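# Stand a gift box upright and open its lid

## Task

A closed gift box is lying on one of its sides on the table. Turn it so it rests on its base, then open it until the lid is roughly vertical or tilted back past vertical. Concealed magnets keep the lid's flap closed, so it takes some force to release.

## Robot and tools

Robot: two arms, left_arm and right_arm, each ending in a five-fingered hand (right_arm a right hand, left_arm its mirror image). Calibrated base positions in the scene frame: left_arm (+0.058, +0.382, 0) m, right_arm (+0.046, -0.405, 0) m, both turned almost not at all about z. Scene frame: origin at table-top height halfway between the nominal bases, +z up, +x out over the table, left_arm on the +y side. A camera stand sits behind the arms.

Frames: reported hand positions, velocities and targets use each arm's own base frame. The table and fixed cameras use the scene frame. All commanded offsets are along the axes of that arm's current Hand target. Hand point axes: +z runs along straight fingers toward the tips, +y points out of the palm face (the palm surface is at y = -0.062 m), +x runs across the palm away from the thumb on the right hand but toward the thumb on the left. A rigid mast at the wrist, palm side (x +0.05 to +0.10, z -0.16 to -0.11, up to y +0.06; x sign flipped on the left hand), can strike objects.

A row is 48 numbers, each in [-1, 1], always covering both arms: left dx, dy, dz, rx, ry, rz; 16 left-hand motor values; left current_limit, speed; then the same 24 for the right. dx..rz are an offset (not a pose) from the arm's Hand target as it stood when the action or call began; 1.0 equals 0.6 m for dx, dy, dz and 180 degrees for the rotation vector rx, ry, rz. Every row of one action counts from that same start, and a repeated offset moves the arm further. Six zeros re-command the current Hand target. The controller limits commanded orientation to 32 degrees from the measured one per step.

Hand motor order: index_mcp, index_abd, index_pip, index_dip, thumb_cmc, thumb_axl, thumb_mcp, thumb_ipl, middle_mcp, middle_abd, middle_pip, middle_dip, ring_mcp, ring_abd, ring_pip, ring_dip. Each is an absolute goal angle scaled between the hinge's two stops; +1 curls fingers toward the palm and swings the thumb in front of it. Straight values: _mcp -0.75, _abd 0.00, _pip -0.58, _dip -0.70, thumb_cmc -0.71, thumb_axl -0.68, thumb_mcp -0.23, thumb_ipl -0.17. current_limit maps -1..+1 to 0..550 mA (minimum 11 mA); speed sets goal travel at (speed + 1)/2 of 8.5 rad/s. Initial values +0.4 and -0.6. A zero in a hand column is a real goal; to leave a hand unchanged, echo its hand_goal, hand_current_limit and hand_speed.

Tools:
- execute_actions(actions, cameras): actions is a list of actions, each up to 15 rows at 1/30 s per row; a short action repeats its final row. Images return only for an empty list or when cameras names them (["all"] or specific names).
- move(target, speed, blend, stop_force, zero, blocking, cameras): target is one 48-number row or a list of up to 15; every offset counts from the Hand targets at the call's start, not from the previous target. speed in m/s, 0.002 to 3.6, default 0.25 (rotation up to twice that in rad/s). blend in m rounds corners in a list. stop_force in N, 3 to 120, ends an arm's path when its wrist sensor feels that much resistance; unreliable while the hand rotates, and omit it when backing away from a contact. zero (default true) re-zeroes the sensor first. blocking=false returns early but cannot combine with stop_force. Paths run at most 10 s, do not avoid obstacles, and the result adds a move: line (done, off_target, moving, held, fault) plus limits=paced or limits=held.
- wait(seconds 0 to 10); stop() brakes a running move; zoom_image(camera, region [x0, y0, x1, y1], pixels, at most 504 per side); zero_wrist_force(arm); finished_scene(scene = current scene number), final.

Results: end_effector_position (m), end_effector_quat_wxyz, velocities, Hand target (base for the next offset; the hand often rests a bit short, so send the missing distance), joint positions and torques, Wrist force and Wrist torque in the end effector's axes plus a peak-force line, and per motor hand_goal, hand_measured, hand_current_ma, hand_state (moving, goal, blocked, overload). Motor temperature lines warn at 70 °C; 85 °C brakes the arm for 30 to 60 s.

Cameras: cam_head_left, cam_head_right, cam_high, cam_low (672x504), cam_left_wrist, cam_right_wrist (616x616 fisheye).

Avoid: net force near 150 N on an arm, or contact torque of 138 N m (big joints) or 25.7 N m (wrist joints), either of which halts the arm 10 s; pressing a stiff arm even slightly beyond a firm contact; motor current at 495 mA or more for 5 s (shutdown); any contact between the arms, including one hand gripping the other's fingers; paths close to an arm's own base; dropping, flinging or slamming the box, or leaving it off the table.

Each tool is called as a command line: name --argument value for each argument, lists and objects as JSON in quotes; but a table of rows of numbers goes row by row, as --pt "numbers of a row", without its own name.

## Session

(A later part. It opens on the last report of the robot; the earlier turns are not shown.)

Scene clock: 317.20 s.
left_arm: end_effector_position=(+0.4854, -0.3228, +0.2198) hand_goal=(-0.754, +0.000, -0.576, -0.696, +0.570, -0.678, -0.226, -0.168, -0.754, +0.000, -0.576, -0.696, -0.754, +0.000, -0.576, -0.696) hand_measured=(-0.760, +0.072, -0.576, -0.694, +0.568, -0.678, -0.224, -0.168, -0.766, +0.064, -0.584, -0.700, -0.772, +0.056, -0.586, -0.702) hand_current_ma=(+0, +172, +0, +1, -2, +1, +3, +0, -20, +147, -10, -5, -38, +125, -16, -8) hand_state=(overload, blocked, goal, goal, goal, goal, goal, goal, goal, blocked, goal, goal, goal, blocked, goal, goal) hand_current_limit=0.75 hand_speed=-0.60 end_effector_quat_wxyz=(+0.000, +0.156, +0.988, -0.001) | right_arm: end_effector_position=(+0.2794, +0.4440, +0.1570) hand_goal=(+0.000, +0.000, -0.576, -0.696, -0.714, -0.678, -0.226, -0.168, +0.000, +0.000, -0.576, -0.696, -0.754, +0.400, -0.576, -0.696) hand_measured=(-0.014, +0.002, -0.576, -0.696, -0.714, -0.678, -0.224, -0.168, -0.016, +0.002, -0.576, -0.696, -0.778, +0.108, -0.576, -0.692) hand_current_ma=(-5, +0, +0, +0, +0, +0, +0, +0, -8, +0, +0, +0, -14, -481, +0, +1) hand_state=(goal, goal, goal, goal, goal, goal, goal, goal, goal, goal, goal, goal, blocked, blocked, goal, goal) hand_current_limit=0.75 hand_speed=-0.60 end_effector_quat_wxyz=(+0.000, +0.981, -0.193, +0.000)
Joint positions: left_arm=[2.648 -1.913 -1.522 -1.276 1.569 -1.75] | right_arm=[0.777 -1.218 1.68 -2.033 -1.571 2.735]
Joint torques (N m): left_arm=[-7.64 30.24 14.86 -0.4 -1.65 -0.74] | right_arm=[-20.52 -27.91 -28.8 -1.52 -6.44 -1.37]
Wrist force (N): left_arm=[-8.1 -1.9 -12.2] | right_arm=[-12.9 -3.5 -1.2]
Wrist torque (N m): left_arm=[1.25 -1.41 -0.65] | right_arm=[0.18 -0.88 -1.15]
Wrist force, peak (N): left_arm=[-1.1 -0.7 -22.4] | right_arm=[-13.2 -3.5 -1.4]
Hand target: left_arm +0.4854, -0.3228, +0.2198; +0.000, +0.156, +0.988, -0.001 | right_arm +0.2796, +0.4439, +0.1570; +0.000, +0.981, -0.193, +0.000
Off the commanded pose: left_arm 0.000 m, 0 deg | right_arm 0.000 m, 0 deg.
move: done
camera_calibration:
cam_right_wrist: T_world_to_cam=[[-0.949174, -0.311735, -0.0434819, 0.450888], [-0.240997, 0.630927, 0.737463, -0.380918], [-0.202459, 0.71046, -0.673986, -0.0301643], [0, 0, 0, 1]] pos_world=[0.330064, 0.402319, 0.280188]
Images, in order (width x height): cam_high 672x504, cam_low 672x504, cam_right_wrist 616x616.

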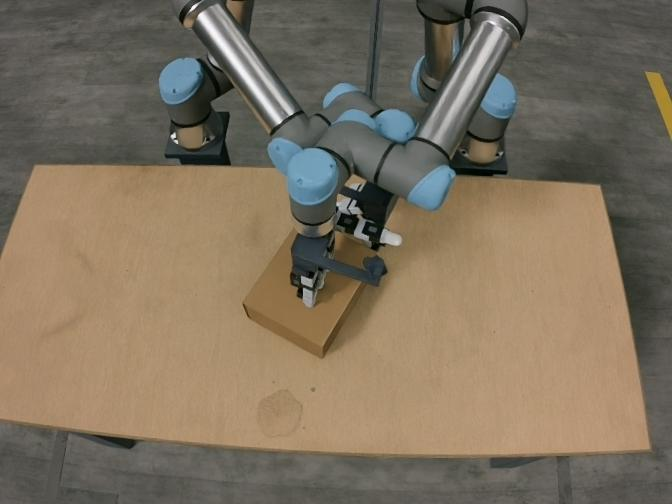

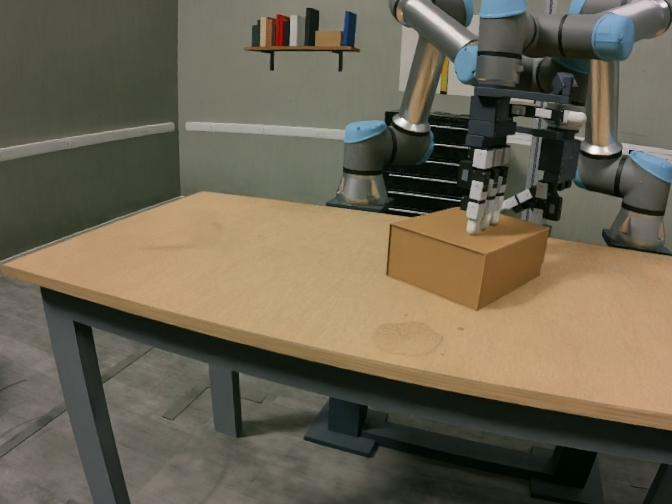

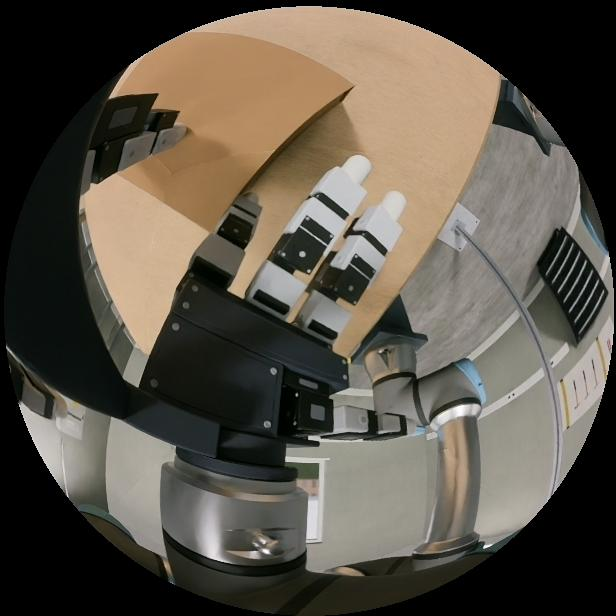

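move --target '[0,0,0.008,0,0,0,-0.754,0,-0.576,-0.696,0.57,-0.678,-0.226,-0.168,-0.754,0,-0.576,-0.696,-0.754,0,-0.576,-0.696,0.75,-0.6,-0.012,0,0,0,0,0,0,0,-0.576,-0.696,-0.714,-0.678,-0.226,-0.168,0,0,-0.576,-0.696,-0.754,0.25,-0.576,-0.696,0.75,-0.6]' --speed 0.03

move --target '[0,0,0,0,0,0,-0.754,0,-0.576,-0.696,0.57,-0.678,-0.226,-0.168,-0.754,0,-0.576,-0.696,-0.754,0,-0.576,-0.696,0.75,-0.6,0.0,-0.06,0,0,0,0,0,0,-0.576,-0.696,-0.714,-0.678,-0.226,-0.168,0,0,-0.576,-0.696,-0.754,0.25,-0.576,-0.696,0.75,-0.6]' --speed 0.04 --cameras '["cam_high","cam_low","cam_right_wrist"]'

zoom_image --camera "cam_right_wrist" --region '[80, 60, 380, 330]'

zoom_image --camera "cam_low" --region '[380, 140, 630, 320]'

Scene clock: 324.57 s.
left_arm: end_effector_position=(+0.4855, -0.3228, +0.2152) hand_goal=(-0.754, +0.000, -0.576, -0.696, +0.570, -0.678, -0.226, -0.168, -0.754, +0.000, -0.576, -0.696, -0.754, +0.000, -0.576, -0.696) hand_measured=(-0.760, +0.070, -0.576, -0.694, +0.568, -0.678, -0.224, -0.168, -0.766, +0.062, -0.584, -0.700, -0.774, +0.054, -0.588, -0.702) hand_current_ma=(+0, +170, +0, +1, -2, +1, +3, +0, -21, +144, -10, -5, -38, +117, -17, -9) hand_state=(overload, blocked, goal, goal, goal, goal, goal, goal, goal, blocked, goal, goal, goal, blocked, goal, goal) hand_current_limit=0.75 hand_speed=-0.60 end_effector_quat_wxyz=(+0.000, +0.156, +0.988, -0.001) | right_arm: end_effector_position=(+0.2730, +0.4466, +0.1570) hand_goal=(+0.000, +0.000, -0.576, -0.696, -0.714, -0.678, -0.226, -0.168, +0.000, +0.000, -0.576, -0.696, -0.754, +0.250, -0.576, -0.696) hand_measured=(-0.014, +0.002, -0.576, -0.696, -0.714, -0.678, -0.224, -0.168, -0.016, +0.002, -0.576, -0.696, -0.772, +0.190, -0.580, -0.696) hand_current_ma=(-5, +0, +0, +0, +0, +0, +0, +0, -8, +0, +0, +0, -8, -55, +0, +0) hand_state=(goal, goal, goal, goal, goal, goal, goal, goal, goal, goal, goal, goal, goal, blocked, goal, goal) hand_current_limit=0.75 hand_speed=-0.60 end_effector_quat_wxyz=(+0.000, +0.981, -0.193, +0.000)
Joint positions: left_arm=[2.648 -1.916 -1.53 -1.265 1.569 -1.75] | right_arm=[0.788 -1.221 1.684 -2.034 -1.571 2.746]
Joint torques (N m): left_arm=[1.79 -38.73 -33.89 -4.97 -1.64 -0.53] | right_arm=[8.12 -48.49 -14.35 -4.25 1.92 1.78]
Wrist force (N): left_arm=[3.6 0.4 -108.3] | right_arm=[-1.5 0.1 1.0]
Wrist torque (N m): left_arm=[8.82 -2.12 0.19] | right_arm=[0.03 -0.35 -0.18]
Wrist force, peak (N): left_arm=[3.6 0.4 -108.3] | right_arm=[-13.5 -3.7 -1.4]
Hand target: left_arm +0.4854, -0.3228, +0.2150; +0.000, +0.156, +0.988, -0.001 | right_arm +0.2730, +0.4466, +0.1570; +0.000, +0.981, -0.193, +0.000
Off the commanded pose: left_arm 0.000 m, 0 deg | right_arm 0.000 m, 0 deg.
move: done

Scene clock: 325.63 s.
left_arm: end_effector_position=(+0.4855, -0.3228, +0.2150) hand_goal=(-0.754, +0.000, -0.576, -0.696, +0.570, -0.678, -0.226, -0.168, -0.754, +0.000, -0.576, -0.696, -0.754, +0.000, -0.576, -0.696) hand_measured=(-0.760, +0.070, -0.576, -0.694, +0.568, -0.678, -0.224, -0.168, -0.766, +0.062, -0.584, -0.700, -0.774, +0.054, -0.588, -0.702) hand_current_ma=(+0, +170, +0, +1, -2, +1, +3, +0, -21, +144, -11, -5, -38, +117, -17, -9) hand_state=(overload, blocked, goal, goal, goal, goal, goal, goal, goal, blocked, goal, goal, goal, blocked, goal, goal) hand_current_limit=0.75 hand_speed=-0.60 end_effector_quat_wxyz=(+0.000, +0.156, +0.988, -0.001) | right_arm: end_effector_position=(+0.2801, +0.4642, +0.1570) hand_goal=(+0.000, +0.000, -0.576, -0.696, -0.714, -0.678, -0.226, -0.168, +0.000, +0.000, -0.576, -0.696, -0.754, +0.250, -0.576, -0.696) hand_measured=(-0.014, +0.002, -0.576, -0.696, -0.714, -0.678, -0.224, -0.168, -0.016, +0.002, -0.576, -0.696, -0.752, +0.206, -0.572, -0.696) hand_current_ma=(-5, +0, +0, +0, +0, +0, +0, +0, -8, +0, +0, +0, +0, -30, +1, +0) hand_state=(goal, goal, goal, goal, goal, goal, goal, goal, goal, goal, goal, goal, goal, blocked, goal, goal) hand_current_limit=0.75 hand_speed=-0.60 end_effector_quat_wxyz=(+0.000, +0.981, -0.192, +0.000)
Joint positions: left_arm=[2.648 -1.916 -1.53 -1.265 1.569 -1.75] | right_arm=[0.8 -1.181 1.626 -2.017 -1.571 2.758]
Joint torques (N m): left_arm=[-0.26 -41.83 -35.35 -5.31 -1.49 -1.03] | right_arm=[-11.33 -50.69 -13.45 -4.37 1.72 -1.69]
Wrist force (N): left_arm=[3.8 0.3 -112.6] | right_arm=[-2.7 0.3 -0.9]
Wrist torque (N m): left_arm=[9.14 -2.21 0.21] | right_arm=[0.14 -0.14 -0.16]
Wrist force, peak (N): left_arm=[4.0 0.3 -112.8] | right_arm=[-2.3 1.7 0.3]
Hand target: left_arm +0.4854, -0.3228, +0.2150; +0.000, +0.156, +0.988, -0.001 | right_arm +0.2801, +0.4641, +0.1570; +0.000, +0.981, -0.192, +0.000 (not the last commanded pose)
Off the commanded pose: left_arm 0.000 m, 0 deg | right_arm 0.017 m, 0 deg.
move: held (right_arm; a check stopped the path); limits=held
pose unreachable (right arm): on one or more control steps of this call, first in action 0 (counted from 0), this arm could not follow its commanded pose, so it was not sent that pose on those steps. It may still have moved: this result reports where it is.
cause: moving toward the commanded pose would bring a part of the arm too close to another arm (a part of this arm just beyond joint 3 (elbow) and a part of the left arm just beyond its joint 4 (wrist 1), 8 mm apart when this arm was first held).
camera_calibration:
cam_right_wrist: T_world_to_cam=[[-0.949152, -0.311783, -0.0436007, 0.457896], [-0.241071, 0.630739, 0.737599, -0.393429], [-0.20247, 0.710605, -0.67383, -0.0444745], [0, 0, 0, 1]] pos_world=[0.330764, 0.422519, 0.280189]
Images, in order (width x height): cam_high 672x504, cam_low 672x504, cam_right_wrist 616x616.

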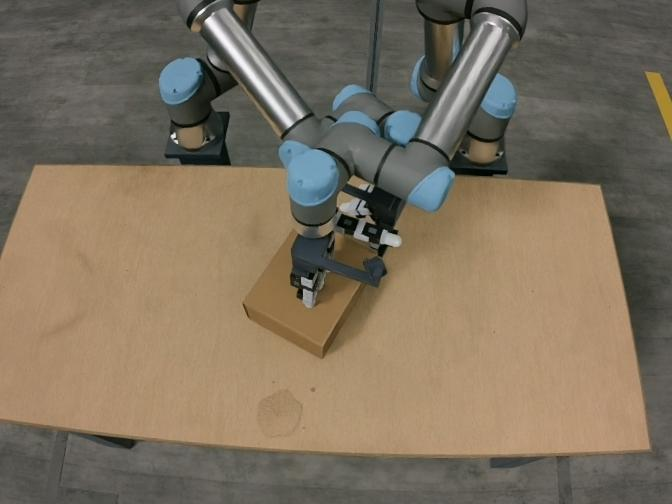

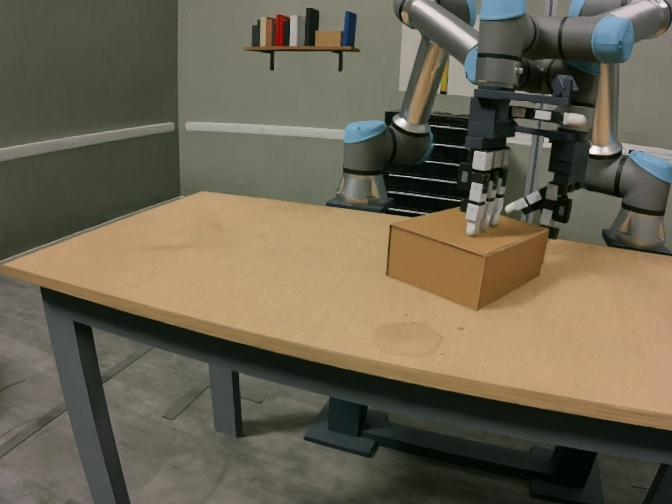

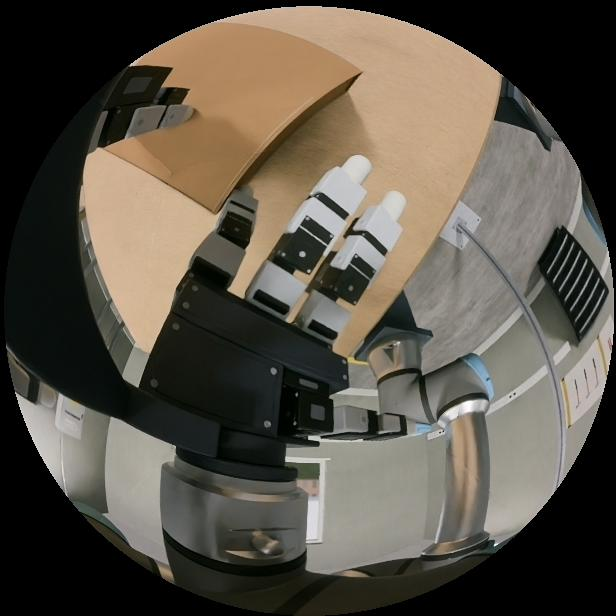

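Scaled by 1.680 from the camera's 616x616 image, which has a finer 880x880 frame.

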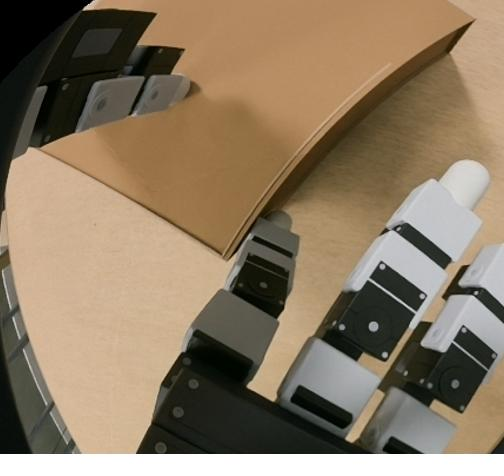

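Scaled by 2.016 from the camera's 672x504 image, which has a finer 960x720 frame.

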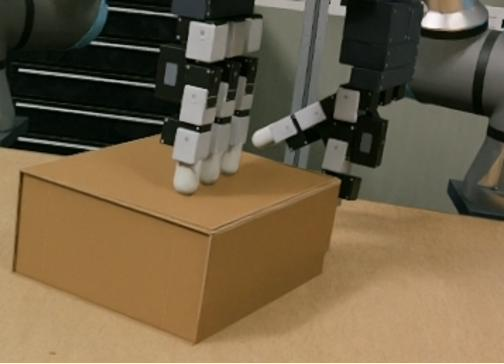

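move --target '[0,0,-0.004,0,0,0,-0.754,0,-0.576,-0.696,0.57,-0.678,-0.226,-0.168,-0.754,0,-0.576,-0.696,-0.754,0,-0.576,-0.696,0.75,-0.6,0.005,0,0,0,0,0,0,0,-0.576,-0.696,-0.714,-0.678,-0.226,-0.168,0,0,-0.576,-0.696,-0.754,0.3,-0.576,-0.696,0.79,-0.6]' --speed 0.03

move --target '[0,0,0,0,0,0,-0.754,0,-0.576,-0.696,0.57,-0.678,-0.226,-0.168,-0.754,0,-0.576,-0.696,-0.754,0,-0.576,-0.696,0.75,-0.6,0.0,0,0,0,0,0,0,0,-0.576,-0.696,-0.714,-0.678,-0.226,-0.168,0,0,-0.576,-0.696,-1,0.3,-0.65,-0.75,0.79,-0.7]' --speed 0.04 --cameras '["cam_high","cam_low","cam_right_wrist"]'

zoom_image --camera "cam_right_wrist" --region '[80, 60, 380, 330]'

zoom_image --camera "cam_low" --region '[380, 140, 630, 320]'

Scene clock: 331.27 s.
left_arm: end_effector_position=(+0.4855, -0.3228, +0.2172) hand_goal=(-0.754, +0.000, -0.576, -0.696, +0.570, -0.678, -0.226, -0.168, -0.754, +0.000, -0.576, -0.696, -0.754, +0.000, -0.576, -0.696) hand_measured=(-0.760, +0.070, -0.576, -0.694, +0.568, -0.678, -0.224, -0.168, -0.766, +0.062, -0.584, -0.700, -0.774, +0.054, -0.588, -0.702) hand_current_ma=(+0, +169, +0, +1, -2, +1, +3, +0, -21, +143, -11, -5, -38, +116, -17, -9) hand_state=(overload, blocked, goal, goal, goal, goal, goal, goal, goal, blocked, goal, goal, goal, blocked, goal, goal) hand_current_limit=0.75 hand_speed=-0.60 end_effector_quat_wxyz=(+0.000, +0.156, +0.988, -0.001) | right_arm: end_effector_position=(+0.2828, +0.4630, +0.1570) hand_goal=(+0.000, +0.000, -0.576, -0.696, -0.714, -0.678, -0.226, -0.168, +0.000, +0.000, -0.576, -0.696, -0.754, +0.300, -0.576, -0.696) hand_measured=(-0.014, +0.002, -0.576, -0.696, -0.714, -0.678, -0.224, -0.168, -0.016, +0.002, -0.576, -0.696, -0.752, +0.184, -0.572, -0.690) hand_current_ma=(-5, +0, +0, +0, +0, +0, +0, +0, -8, +0, +0, +0, +0, -182, +1, +1) hand_state=(goal, goal, goal, goal, goal, goal, goal, goal, goal, goal, goal, goal, goal, blocked, goal, goal) hand_current_limit=0.79 hand_speed=-0.60 end_effector_quat_wxyz=(+0.000, +0.981, -0.192, +0.000)
Joint positions: left_arm=[2.648 -1.915 -1.526 -1.27 1.569 -1.75] | right_arm=[0.795 -1.18 1.625 -2.016 -1.571 2.754]
Joint torques (N m): left_arm=[-4.5 4.93 -0.57 -5.79 -1.3 -0.82] | right_arm=[-16.84 -27.47 -28.93 -1.7 -1.14 -1.8]
Wrist force (N): left_arm=[-2.1 -0.4 -65.2] | right_arm=[-11.7 -0.2 -5.3]
Wrist torque (N m): left_arm=[5.44 -1.87 -0.24] | right_arm=[0.45 -0.57 -0.79]
Wrist force, peak (N): left_arm=[3.9 0.5 -113.0] | right_arm=[-11.9 -0.2 -5.1]
Hand target: left_arm +0.4854, -0.3228, +0.2174; +0.000, +0.156, +0.988, -0.001 | right_arm +0.2828, +0.4630, +0.1570; +0.000, +0.981, -0.192, +0.000
Off the commanded pose: left_arm 0.000 m, 0 deg | right_arm 0.000 m, 0 deg.
move: done

Scene clock: 331.77 s.
left_arm: end_effector_position=(+0.4855, -0.3228, +0.2174) hand_goal=(-0.754, +0.000, -0.576, -0.696, +0.570, -0.678, -0.226, -0.168, -0.754, +0.000, -0.576, -0.696, -0.754, +0.000, -0.576, -0.696) hand_measured=(-0.760, +0.070, -0.576, -0.694, +0.568, -0.678, -0.224, -0.168, -0.766, +0.062, -0.584, -0.700, -0.774, +0.054, -0.588, -0.702) hand_current_ma=(+0, +169, +0, +1, -2, +1, +3, +0, -21, +143, -11, -5, -38, +116, -17, -9) hand_state=(overload, blocked, goal, goal, goal, goal, goal, goal, goal, blocked, goal, goal, goal, blocked, goal, goal) hand_current_limit=0.75 hand_speed=-0.60 end_effector_quat_wxyz=(+0.000, +0.156, +0.988, -0.001) | right_arm: end_effector_position=(+0.2828, +0.4629, +0.1569) hand_goal=(+0.000, +0.000, -0.576, -0.696, -0.714, -0.678, -0.226, -0.168, +0.000, +0.000, -0.576, -0.696, -1.000, +0.300, -0.650, -0.750) hand_measured=(-0.014, +0.002, -0.576, -0.696, -0.714, -0.678, -0.224, -0.168, -0.016, +0.002, -0.576, -0.696, -0.776, +0.182, -0.580, -0.716) hand_current_ma=(-5, +0, +0, +0, +0, +0, +0, +0, -8, +0, +0, +0, +492, -186, +90, +26) hand_state=(goal, goal, goal, goal, goal, goal, goal, goal, goal, goal, goal, goal, blocked, blocked, blocked, blocked) hand_current_limit=0.79 hand_speed=-0.70 end_effector_quat_wxyz=(+0.000, +0.981, -0.193, +0.000)
Joint positions: left_arm=[2.648 -1.914 -1.526 -1.27 1.569 -1.75] | right_arm=[0.795 -1.18 1.625 -2.016 -1.571 2.753]
Joint torques (N m): left_arm=[-4.67 6.3 0.56 -5.58 -1.33 -0.52] | right_arm=[-12.24 -36.41 -31.61 -6.4 -1.32 -2.04]
Wrist force (N): left_arm=[-2.1 -0.3 -62.6] | right_arm=[-9.4 6.8 -0.5]
Wrist torque (N m): left_arm=[5.23 -1.84 -0.23] | right_arm=[-0.25 -0.79 -0.06]
Wrist force, peak (N): left_arm=[-2.2 -0.4 -64.7] | right_arm=[-11.9 2.1 -5.3]
Hand target: left_arm +0.4854, -0.3228, +0.2174; +0.000, +0.156, +0.988, -0.001 | right_arm +0.2828, +0.4630, +0.1570; +0.000, +0.981, -0.192, +0.000
Off the commanded pose: left_arm 0.000 m, 0 deg | right_arm 0.000 m, 0 deg.
move: done
camera_calibration:
cam_right_wrist: T_world_to_cam=[[-0.949174, -0.311726, -0.0435257, 0.460016], [-0.240995, 0.630821, 0.737554, -0.392005], [-0.202458, 0.710557, -0.673884, -0.0429729], [0, 0, 0, 1]] pos_world=[0.333464, 0.421219, 0.280189]
Images, in order (width x height): cam_high 672x504, cam_low 672x504, cam_right_wrist 616x616.

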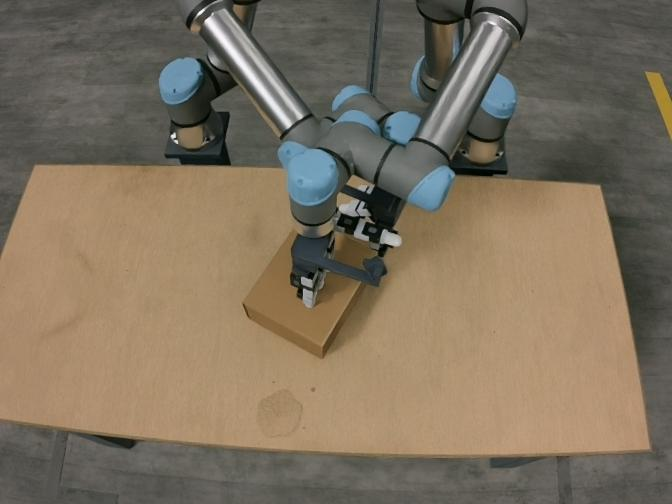

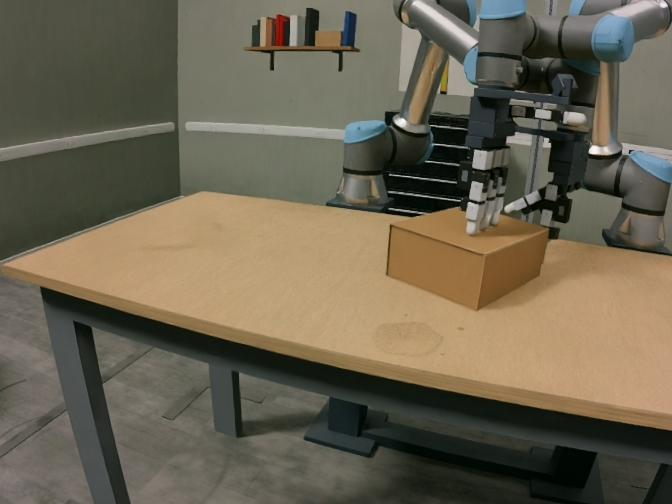

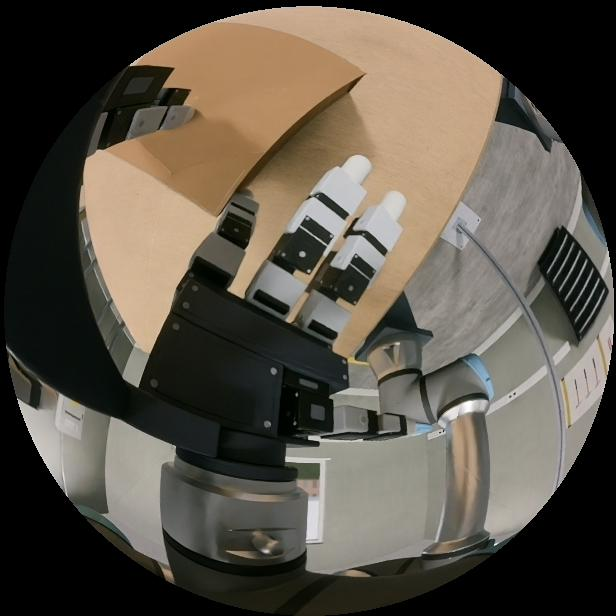

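Scaled by 1.680 from the camera's 616x616 image, which has a finer 880x880 frame.

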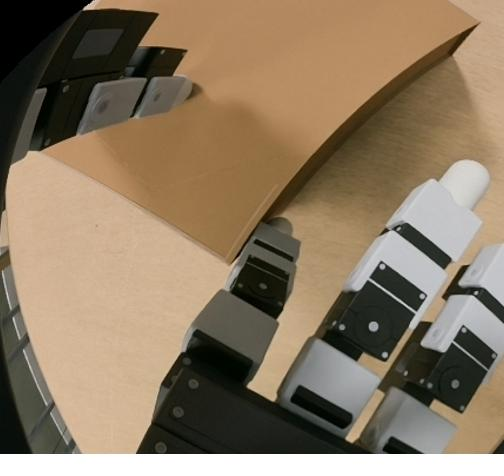

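Scaled by 2.016 from the camera's 672x504 image, which has a finer 960x720 frame.

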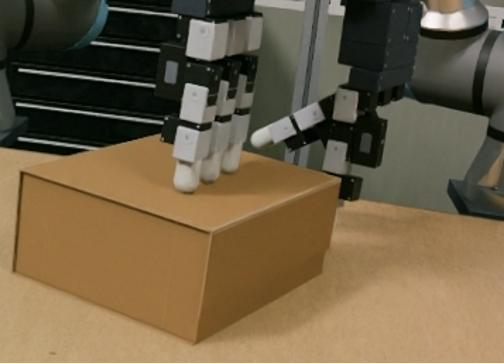

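move --pt "0 0 -0.03 0 0 0 -0.754 0 -0.576 -0.696 0.57 -0.678 -0.226 -0.168 -0.754 0 -0.576 -0.696 -0.754 0 -0.576 -0.696 0.75 -0.6 0 0.03 0 0 0 0 0 0 -0.576 -0.696 -0.714 -0.678 -0.226 -0.168 0 0 -0.576 -0.696 -0.754 0.1 -0.576 -0.696 0.79 -0.6" --pt "-0.117 0 -0.03 0 0 0 -0.754 0 -0.576 -0.696 0.57 -0.678 -0.226 -0.168 -0.754 0 -0.576 -0.696 -0.754 0 -0.576 -0.696 0.75 -0.6 -0.015 0.03 0.018 0 0 0 0 0 -0.576 -0.696 -0.714 -0.678 -0.226 -0.168 0 0 -0.576 -0.696 -0.754 0.1 -0.576 -0.696 0.79 -0.6" --speed 0.08

move --target '[0,0,0.05,0,0,0,-0.754,0,-0.576,-0.696,0.57,-0.678,-0.226,-0.168,-0.754,0,-0.576,-0.696,-0.754,0,-0.576,-0.696,0.75,-0.6,0,0,0,0,0,0,0,0,-0.576,-0.696,-0.714,-0.678,-0.226,-0.168,0,0,-0.576,-0.696,-0.754,0.1,-0.576,-0.696,0.79,-0.6]' --speed 0.02 --stop_force 35

move --target '[0,0,0,0,0,0,-0.754,0,-0.576,-0.696,0.57,-0.678,-0.226,-0.168,-0.754,0,-0.576,-0.696,-0.754,0,-0.576,-0.696,0.75,-0.6,0.018,0,0,0,0,0,0,0,-0.576,-0.696,-0.714,-0.678,-0.226,-0.168,0,0,-0.576,-0.696,-0.754,0.3,-0.576,-0.696,0.79,-0.6]' --speed 0.04

move --target '[0,0,0,0,0,0,-0.754,0,-0.576,-0.696,0.57,-0.678,-0.226,-0.168,-0.754,0,-0.576,-0.696,-0.754,0,-0.576,-0.696,0.75,-0.6,0,-0.1,0,0,0,0,0,0,-0.576,-0.696,-0.714,-0.678,-0.226,-0.168,0,0,-0.576,-0.696,-0.754,0.3,-0.576,-0.696,0.79,-0.6]' --speed 0.05 --cameras '["cam_high","cam_low","cam_right_wrist"]'

zoom_image --camera "cam_right_wrist" --region '[80, 60, 380, 330]'

zoom_image --camera "cam_low" --region '[380, 140, 630, 320]'

Scene clock: 349.83 s.
left_arm: end_effector_position=(+0.5521, -0.3444, +0.2354) hand_goal=(-0.754, +0.000, -0.576, -0.696, +0.570, -0.678, -0.226, -0.168, -0.754, +0.000, -0.576, -0.696, -0.754, +0.000, -0.576, -0.696) hand_measured=(-0.760, +0.002, -0.576, -0.694, +0.568, -0.678, -0.224, -0.168, -0.756, +0.002, -0.578, -0.700, -0.756, +0.004, -0.578, -0.700) hand_current_ma=(+0, +2, +0, +1, -2, +1, +3, +0, -1, +2, -2, -3, -1, +2, -2, -3) hand_state=(overload, goal, goal, goal, goal, goal, goal, goal, goal, goal, goal, goal, goal, goal, goal, goal) hand_current_limit=0.75 hand_speed=-0.60 end_effector_quat_wxyz=(+0.000, +0.156, +0.988, -0.001) end_effector_velocity=(+0.001, -0.001, +0.000) end_effector_angular_velocity=(+0.000, +0.000, +0.000) | right_arm: end_effector_position=(+0.2677, +0.4497, +0.1462) hand_goal=(+0.000, +0.000, -0.576, -0.696, -0.714, -0.678, -0.226, -0.168, +0.000, +0.000, -0.576, -0.696, -0.754, +0.100, -0.576, -0.696) hand_measured=(-0.014, +0.002, -0.576, -0.696, -0.714, -0.678, -0.224, -0.168, -0.016, +0.002, -0.576, -0.696, -0.752, +0.102, -0.572, -0.694) hand_current_ma=(-5, +0, +0, +0, +0, +0, +0, +0, -8, +0, +0, +0, +0, +0, +0, +0) hand_state=(goal, goal, goal, goal, goal, goal, goal, goal, goal, goal, goal, goal, goal, goal, goal, goal) hand_current_limit=0.79 hand_speed=-0.60 end_effector_quat_wxyz=(+0.000, +0.981, -0.192, +0.000)
Joint positions: left_arm=[2.666 -2.059 -1.27 -1.383 1.569 -1.732] | right_arm=[0.798 -1.21 1.699 -2.06 -1.571 2.756]
Joint velocities: left_arm=[0 -0.003 0.005 -0.001 0 0] | right_arm=[within noise]
Joint torques (N m): left_arm=[13.25 40.27 29.88 1.02 -1.75 1.28] | right_arm=[8.56 -29.53 -12.88 -4.09 2.34 2.03]
Wrist force (N): left_arm=[1.3 -0.2 -0.9] | right_arm=[-0.4 0.5 0.2]
Wrist torque (N m): left_arm=[0.15 -0.14 0.00] | right_arm=[0.04 -0.03 -0.06]
Wrist force, peak (N): left_arm=[-1.8 -0.5 -62.8] | right_arm=[-9.3 7.3 -0.5]
Hand target: left_arm +0.5522, -0.3444, +0.2354; +0.000, +0.156, +0.988, -0.001 | right_arm +0.2677, +0.4497, +0.1462; +0.000, +0.981, -0.192, +0.000
Off the commanded pose: left_arm 0.000 m, 0 deg | right_arm 0.000 m, 0 deg.
move: done

Scene clock: 351.97 s.
left_arm: end_effector_position=(+0.5523, -0.3445, +0.2188) hand_goal=(-0.754, +0.000, -0.576, -0.696, +0.570, -0.678, -0.226, -0.168, -0.754, +0.000, -0.576, -0.696, -0.754, +0.000, -0.576, -0.696) hand_measured=(-0.760, -0.002, -0.576, -0.694, +0.568, -0.678, -0.224, -0.168, -0.754, -0.002, -0.578, -0.698, -0.754, -0.002, -0.578, -0.698) hand_current_ma=(+0, -2, +0, +1, -2, +1, +3, +0, +0, -2, -2, -2, -1, -2, -2, -3) hand_state=(overload, goal, goal, goal, goal, goal, goal, goal, goal, goal, goal, goal, goal, goal, goal, goal) hand_current_limit=0.75 hand_speed=-0.60 end_effector_quat_wxyz=(+0.000, +0.156, +0.988, -0.001) | right_arm: end_effector_position=(+0.2677, +0.4497, +0.1462) hand_goal=(+0.000, +0.000, -0.576, -0.696, -0.714, -0.678, -0.226, -0.168, +0.000, +0.000, -0.576, -0.696, -0.754, +0.100, -0.576, -0.696) hand_measured=(-0.014, +0.002, -0.576, -0.696, -0.714, -0.678, -0.224, -0.168, -0.016, +0.002, -0.576, -0.696, -0.752, +0.102, -0.572, -0.694) hand_current_ma=(-5, +0, +0, +0, +0, +0, +0, +0, -8, +0, +0, +0, +0, +0, +0, +0) hand_state=(goal, goal, goal, goal, goal, goal, goal, goal, goal, goal, goal, goal, goal, goal, goal, goal) hand_current_limit=0.79 hand_speed=-0.60 end_effector_quat_wxyz=(+0.000, +0.981, -0.192, +0.000)
Joint positions: left_arm=[2.666 -2.067 -1.3 -1.344 1.569 -1.732] | right_arm=[0.798 -1.21 1.699 -2.06 -1.571 2.756]
Joint torques (N m): left_arm=[6.4 29.38 15.46 -1.56 -1.7 1.14] | right_arm=[7.96 -29.3 -13.18 -4.14 1.9 2.16]
Wrist force (N): left_arm=[1.4 -0.5 -36.2] | right_arm=[-0.1 0.4 0.3]
Wrist torque (N m): left_arm=[2.89 -0.43 0.01] | right_arm=[0.02 -0.08 -0.05]
Wrist force, peak (N): left_arm=[2.2 -0.5 -48.7] | right_arm=[-0.4 0.2 0.8]
Hand target: left_arm +0.5523, -0.3445, +0.2188; +0.000, +0.156, +0.988, -0.001 (not the last commanded pose) | right_arm +0.2677, +0.4497, +0.1462; +0.000, +0.981, -0.192, +0.000
Off the commanded pose: left_arm 0.013 m, 0 deg | right_arm 0.000 m, 0 deg.
move: contact (left_arm)

Scene clock: 352.90 s.
left_arm: end_effector_position=(+0.5523, -0.3445, +0.2188) hand_goal=(-0.754, +0.000, -0.576, -0.696, +0.570, -0.678, -0.226, -0.168, -0.754, +0.000, -0.576, -0.696, -0.754, +0.000, -0.576, -0.696) hand_measured=(-0.760, -0.002, -0.576, -0.694, +0.568, -0.678, -0.224, -0.168, -0.754, -0.002, -0.578, -0.698, -0.754, -0.002, -0.578, -0.698) hand_current_ma=(+0, -2, +0, +1, -2, +1, +3, +0, +0, -2, -2, -2, -1, -2, -2, -3) hand_state=(overload, goal, goal, goal, goal, goal, goal, goal, goal, goal, goal, goal, goal, goal, goal, goal) hand_current_limit=0.75 hand_speed=-0.60 end_effector_quat_wxyz=(+0.000, +0.156, +0.988, -0.001) | right_arm: end_effector_position=(+0.2776, +0.4457, +0.1462) hand_goal=(+0.000, +0.000, -0.576, -0.696, -0.714, -0.678, -0.226, -0.168, +0.000, +0.000, -0.576, -0.696, -0.754, +0.300, -0.576, -0.696) hand_measured=(-0.014, +0.002, -0.576, -0.696, -0.714, -0.678, -0.224, -0.168, -0.016, +0.002, -0.576, -0.696, -0.752, +0.124, -0.572, -0.690) hand_current_ma=(-5, +0, +0, +0, +0, +0, +0, +0, -8, +0, +0, +0, +0, -388, +0, +1) hand_state=(goal, goal, goal, goal, goal, goal, goal, goal, goal, goal, goal, goal, goal, blocked, goal, goal) hand_current_limit=0.79 hand_speed=-0.60 end_effector_quat_wxyz=(+0.000, +0.981, -0.192, +0.000)
Joint positions: left_arm=[2.666 -2.067 -1.3 -1.344 1.569 -1.732] | right_arm=[0.781 -1.206 1.693 -2.059 -1.571 2.739]
Joint torques (N m): left_arm=[6.01 30.12 15.22 -1.33 -1.85 1.28] | right_arm=[-21.32 -23.78 -28.89 -2.24 -6.5 -1.89]
Wrist force (N): left_arm=[1.3 -0.5 -36.0] | right_arm=[-16.9 -0.6 -7.5]
Wrist torque (N m): left_arm=[2.88 -0.42 0.01] | right_arm=[0.59 -0.81 -1.17]
Wrist force, peak (N): left_arm=[1.5 -0.4 -36.4] | right_arm=[-17.0 -0.6 -7.6]
Hand target: left_arm +0.5523, -0.3445, +0.2188; +0.000, +0.156, +0.988, -0.001 | right_arm +0.2777, +0.4456, +0.1462; +0.000, +0.981, -0.192, +0.000
Off the commanded pose: left_arm 0.000 m, 0 deg | right_arm 0.000 m, 0 deg.
move: done

Scene clock: 354.60 s.
left_arm: end_effector_position=(+0.5523, -0.3445, +0.2188) hand_goal=(-0.754, +0.000, -0.576, -0.696, +0.570, -0.678, -0.226, -0.168, -0.754, +0.000, -0.576, -0.696, -0.754, +0.000, -0.576, -0.696) hand_measured=(-0.744, +0.020, -0.576, -0.694, +0.568, -0.678, -0.224, -0.168, -0.756, +0.020, -0.578, -0.698, -0.768, +0.020, -0.584, -0.700) hand_current_ma=(+0, +32, +0, +1, -2, +1, +3, +0, -2, +30, -2, -2, -23, +29, -10, -4) hand_state=(overload, blocked, goal, goal, goal, goal, goal, goal, goal, goal, goal, goal, goal, goal, goal, goal) hand_current_limit=0.75 hand_speed=-0.60 end_effector_quat_wxyz=(+0.000, +0.156, +0.988, -0.001) | right_arm: end_effector_position=(+0.3003, +0.5011, +0.1462) hand_goal=(+0.000, +0.000, -0.576, -0.696, -0.714, -0.678, -0.226, -0.168, +0.000, +0.000, -0.576, -0.696, -0.754, +0.300, -0.576, -0.696) hand_measured=(-0.014, +0.002, -0.576, -0.696, -0.714, -0.678, -0.224, -0.168, -0.016, +0.002, -0.576, -0.696, -0.726, +0.252, -0.562, -0.694) hand_current_ma=(-5, +0, +0, +0, +0, +0, +0, +0, -8, +0, +0, +0, +19, -37, +5, +0) hand_state=(goal, goal, goal, goal, goal, goal, goal, goal, goal, goal, goal, goal, blocked, blocked, goal, goal) hand_current_limit=0.79 hand_speed=-0.60 end_effector_quat_wxyz=(+0.000, +0.981, -0.192, +0.000)
Joint positions: left_arm=[2.666 -2.067 -1.3 -1.344 1.569 -1.732] | right_arm=[0.817 -1.078 1.502 -1.995 -1.571 2.775]
Joint torques (N m): left_arm=[5.41 26.64 8.46 -0.99 -1.9 1.21] | right_arm=[6.9 -32.95 -30.69 -1.33 -0.82 1.92]
Wrist force (N): left_arm=[-1.4 -1.6 -33.5] | right_arm=[-2.4 1.2 0.1]
Wrist torque (N m): left_arm=[2.75 -0.81 -0.13] | right_arm=[-0.02 -0.20 -0.15]
Wrist force, peak (N): left_arm=[1.3 -0.7 -36.3] | right_arm=[-16.9 0.5 -8.0]
Hand target: left_arm +0.5523, -0.3445, +0.2188; +0.000, +0.156, +0.988, -0.001 | right_arm +0.3004, +0.5012, +0.1462; +0.000, +0.981, -0.192, +0.000
Off the commanded pose: left_arm 0.000 m, 0 deg | right_arm 0.000 m, 0 deg.
move: done
camera_calibration:
cam_right_wrist: T_world_to_cam=[[-0.949152, -0.311777, -0.0436405, 0.488111], [-0.241083, 0.630687, 0.73764, -0.40385], [-0.202456, 0.710654, -0.673782, -0.073923], [0, 0, 0, 1]] pos_world=[0.350964, 0.459418, 0.269389]
Images, in order (width x height): cam_high 672x504, cam_low 672x504, cam_right_wrist 616x616.

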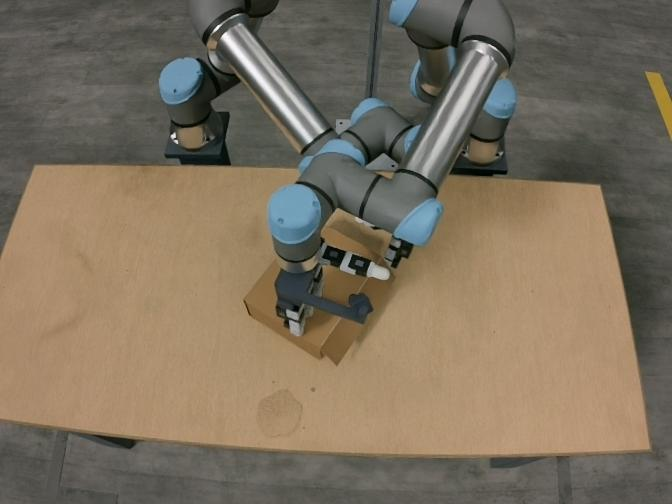

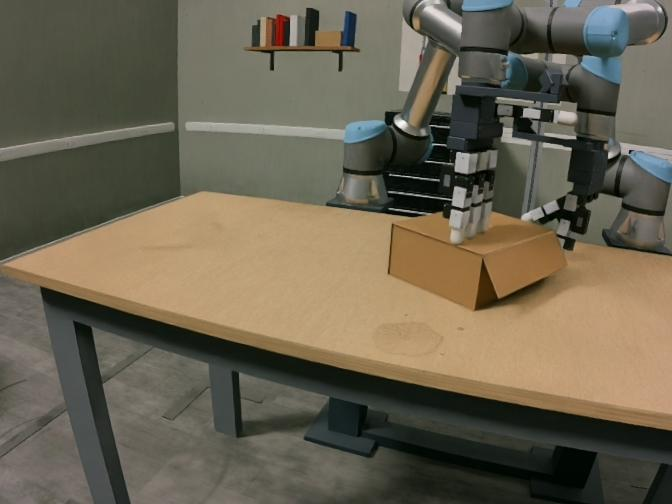

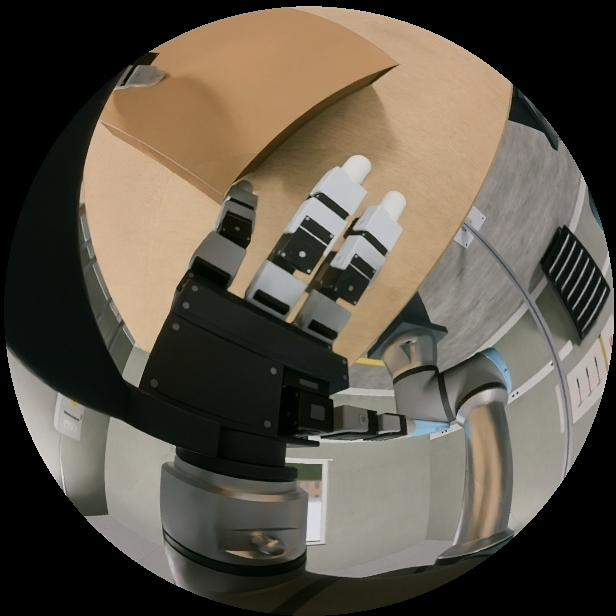

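Scaled by 1.680 from the camera's 616x616 image, which has a finer 880x880 frame.

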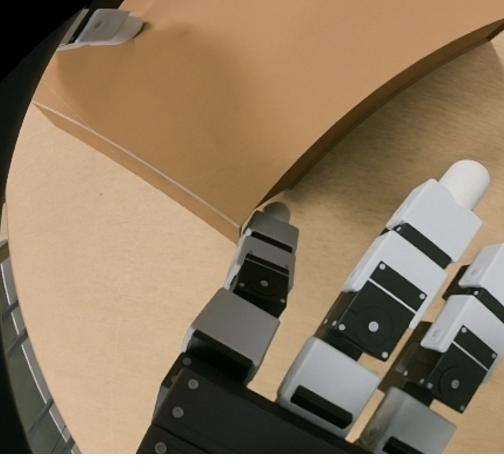

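Scaled by 2.016 from the camera's 672x504 image, which has a finer 960x720 frame.

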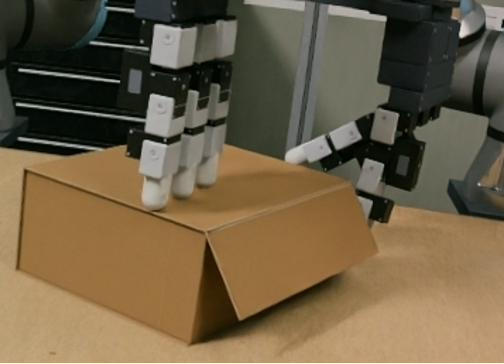

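move --pt "0 0 -0.118 0 0 0 -0.754 0 0.8 0.8 -0.714 -0.678 -0.226 -0.168 -1 0 -0.576 -0.696 -1 0 -0.576 -0.696 0.7 -0.6 0 0 0 0 0 0 0 0 -0.576 -0.696 -0.714 -0.678 -0.226 -0.168 0 0 -0.576 -0.696 -0.754 0.3 -0.576 -0.696 0.79 -0.6" --pt "0.108 0.361 -0.118 0.15 0 0.033 -0.754 0 0.8 0.8 -0.714 -0.678 -0.226 -0.168 -1 0 -0.576 -0.696 -1 0 -0.576 -0.696 0.7 -0.6 0 0 0 0 0 0 0 0 -0.576 -0.696 -0.714 -0.678 -0.226 -0.168 0 0 -0.576 -0.696 -0.754 0.3 -0.576 -0.696 0.79 -0.6" --pt "0.108 0.361 0.26 0.15 0 0.033 -0.754 0 0.8 0.8 -0.714 -0.678 -0.226 -0.168 -1 0 -0.576 -0.696 -1 0 -0.576 -0.696 0.7 -0.6 0 0 0 0 0 0 0 0 -0.576 -0.696 -0.714 -0.678 -0.226 -0.168 0 0 -0.576 -0.696 -0.754 0.3 -0.576 -0.696 0.79 -0.6" --speed '[0.1,0.2,0.12]' --cameras '["cam_high","cam_low","cam_left_wrist","cam_right_wrist"]'

zoom_image --camera "cam_high" --region '[220, 190, 440, 380]'

zoom_image --camera "cam_low" --region '[380, 140, 630, 320]'

Scene clock: 370.77 s.
left_arm: end_effector_position=(+0.5521, -0.3443, +0.2751) hand_goal=(-0.754, +0.000, +0.800, +0.800, -0.714, -0.678, -0.226, -0.168, -1.000, +0.000, -0.576, -0.696, -1.000, +0.000, -0.576, -0.696) hand_measured=(-0.858, +0.004, +0.794, +0.796, -0.530, -0.678, -0.238, -0.174, -0.992, +0.002, -0.572, -0.692, -0.990, +0.004, -0.572, -0.692) hand_current_ma=(+0, +2, -8, -3, +467, -1, -26, -12, +13, +2, +4, +3, +15, +2, +4, +3) hand_state=(overload, goal, goal, goal, blocked, goal, goal, goal, goal, goal, goal, goal, goal, goal, goal, goal) hand_current_limit=0.70 hand_speed=-0.60 end_effector_quat_wxyz=(+0.001, +0.157, +0.988, -0.001) | right_arm: end_effector_position=(+0.3004, +0.5012, +0.1462) hand_goal=(+0.000, +0.000, -0.576, -0.696, -0.714, -0.678, -0.226, -0.168, +0.000, +0.000, -0.576, -0.696, -0.754, +0.300, -0.576, -0.696) hand_measured=(-0.014, +0.002, -0.576, -0.696, -0.714, -0.678, -0.224, -0.168, -0.016, +0.002, -0.576, -0.696, -0.746, +0.290, -0.572, -0.694) hand_current_ma=(-5, +0, +0, +0, +0, +0, +0, +0, -8, +0, +0, +0, +2, -2, +1, +0) hand_state=(goal, goal, goal, goal, goal, goal, goal, goal, goal, goal, goal, goal, goal, goal, goal, goal) hand_current_limit=0.79 hand_speed=-0.60 end_effector_quat_wxyz=(+0.000, +0.981, -0.192, +0.000)
Joint positions: left_arm=[2.666 -2.044 -1.19 -1.476 1.569 -1.732] | right_arm=[0.817 -1.078 1.501 -1.995 -1.571 2.775]
Joint torques (N m): left_arm=[10.37 49.46 30.58 1.45 1.49 0.07] | right_arm=[6.62 -35.59 -27.31 -1.46 2.12 1.89]
Wrist force (N): left_arm=[0.9 2.6 -2.2] | right_arm=[-0.2 0.5 0.8]
Wrist torque (N m): left_arm=[0.44 -0.03 0.34] | right_arm=[-0.03 -0.13 -0.04]
Wrist force, peak (N): left_arm=[-1.3 -1.6 -33.9] | right_arm=[-2.8 1.5 0.0]
Hand target: left_arm +0.5521, -0.3443, +0.2752; +0.001, +0.157, +0.988, -0.001 (last step not sent: back at the drive's target) | right_arm +0.3004, +0.5012, +0.1462; +0.000, +0.981, -0.192, +0.000
Off the commanded pose: left_arm 0.310 m, 28 deg | right_arm 0.000 m, 0 deg.
move: held (left_arm; a check stopped the path); path passed 1 of 3 targets; limits=held
pose unreachable (left arm): on one or more control steps of this call, first in action 0 (counted from 0), this arm could not follow its commanded pose, so it was not sent that pose on those steps. On the call's last step it was still not sent that pose. It may still have moved: this result reports where it is.
cause: moving toward the commanded pose would bring a part of the arm too close to another arm (a part of this arm just beyond joint 6 (wrist 3) and a part of the right arm just beyond its joint 3 (elbow), where that arm would come to rest).
camera_calibration:
cam_left_wrist: T_world_to_cam=[[0.532931, -0.842916, -0.074006, -0.58587], [-0.536304, -0.404133, 0.740982, -0.102533], [-0.654494, -0.355202, -0.667435, 0.549952], [0, 0, 0, 1]] pos_world=[0.617179, -0.339932, 0.399674]
cam_right_wrist: T_world_to_cam=[[-0.949171, -0.311718, -0.04366, 0.488221], [-0.24109, 0.63081, 0.737533, -0.403914], [-0.202361, 0.710571, -0.673898, -0.0739386], [0, 0, 0, 1]] pos_world=[0.351064, 0.459519, 0.269389]
Images, in order (width x height): cam_high 672x504, cam_low 672x504, cam_left_wrist 616x616, cam_right_wrist 616x616.

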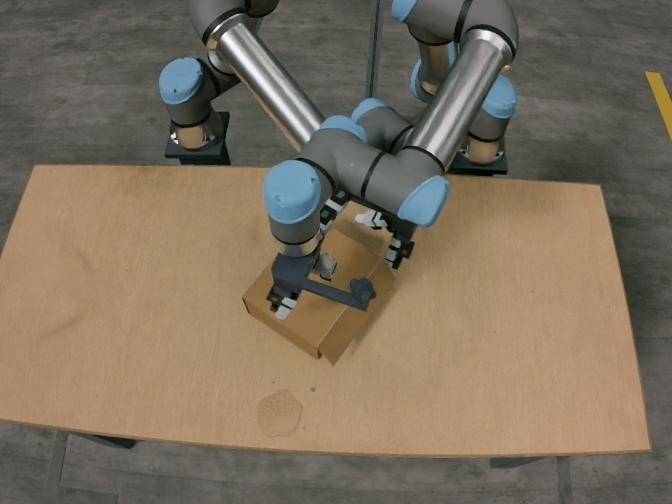

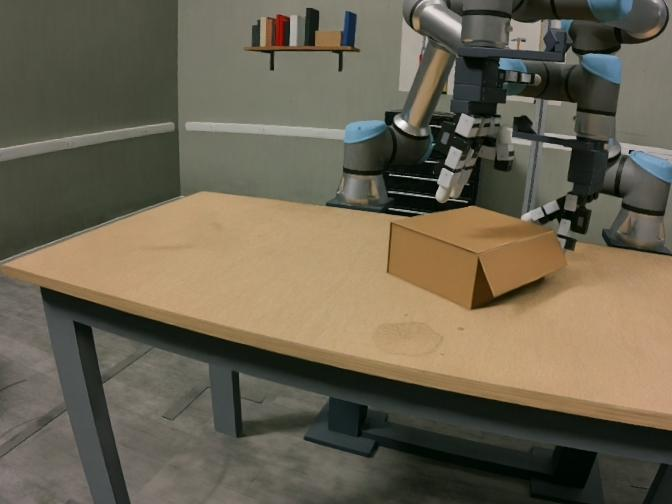

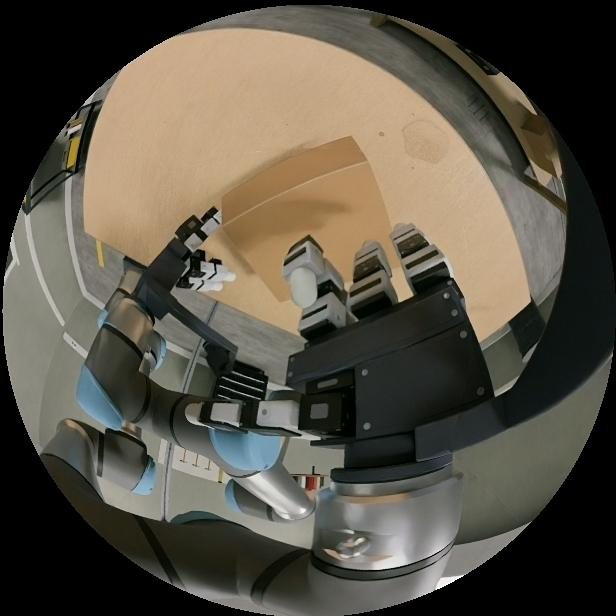

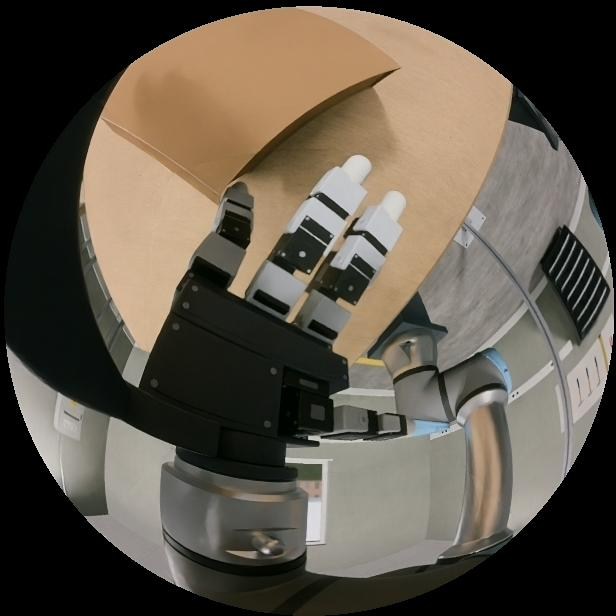

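Scaled by 2.291 from the camera's 672x504 image, which has a finer 960x720 frame.

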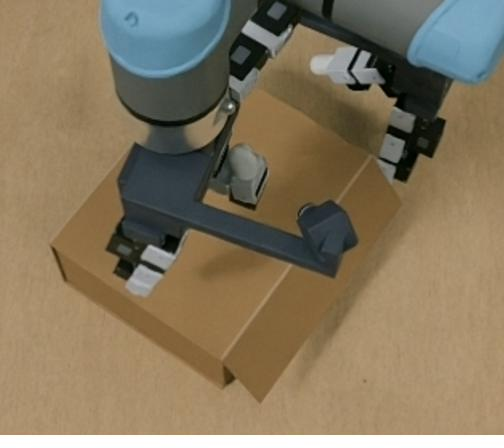

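Scaled by 2.016 from the camera's 672x504 image, which has a finer 960x720 frame.

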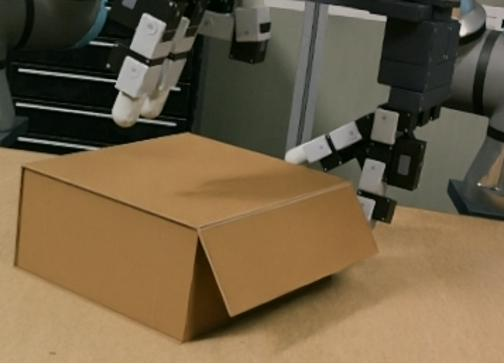

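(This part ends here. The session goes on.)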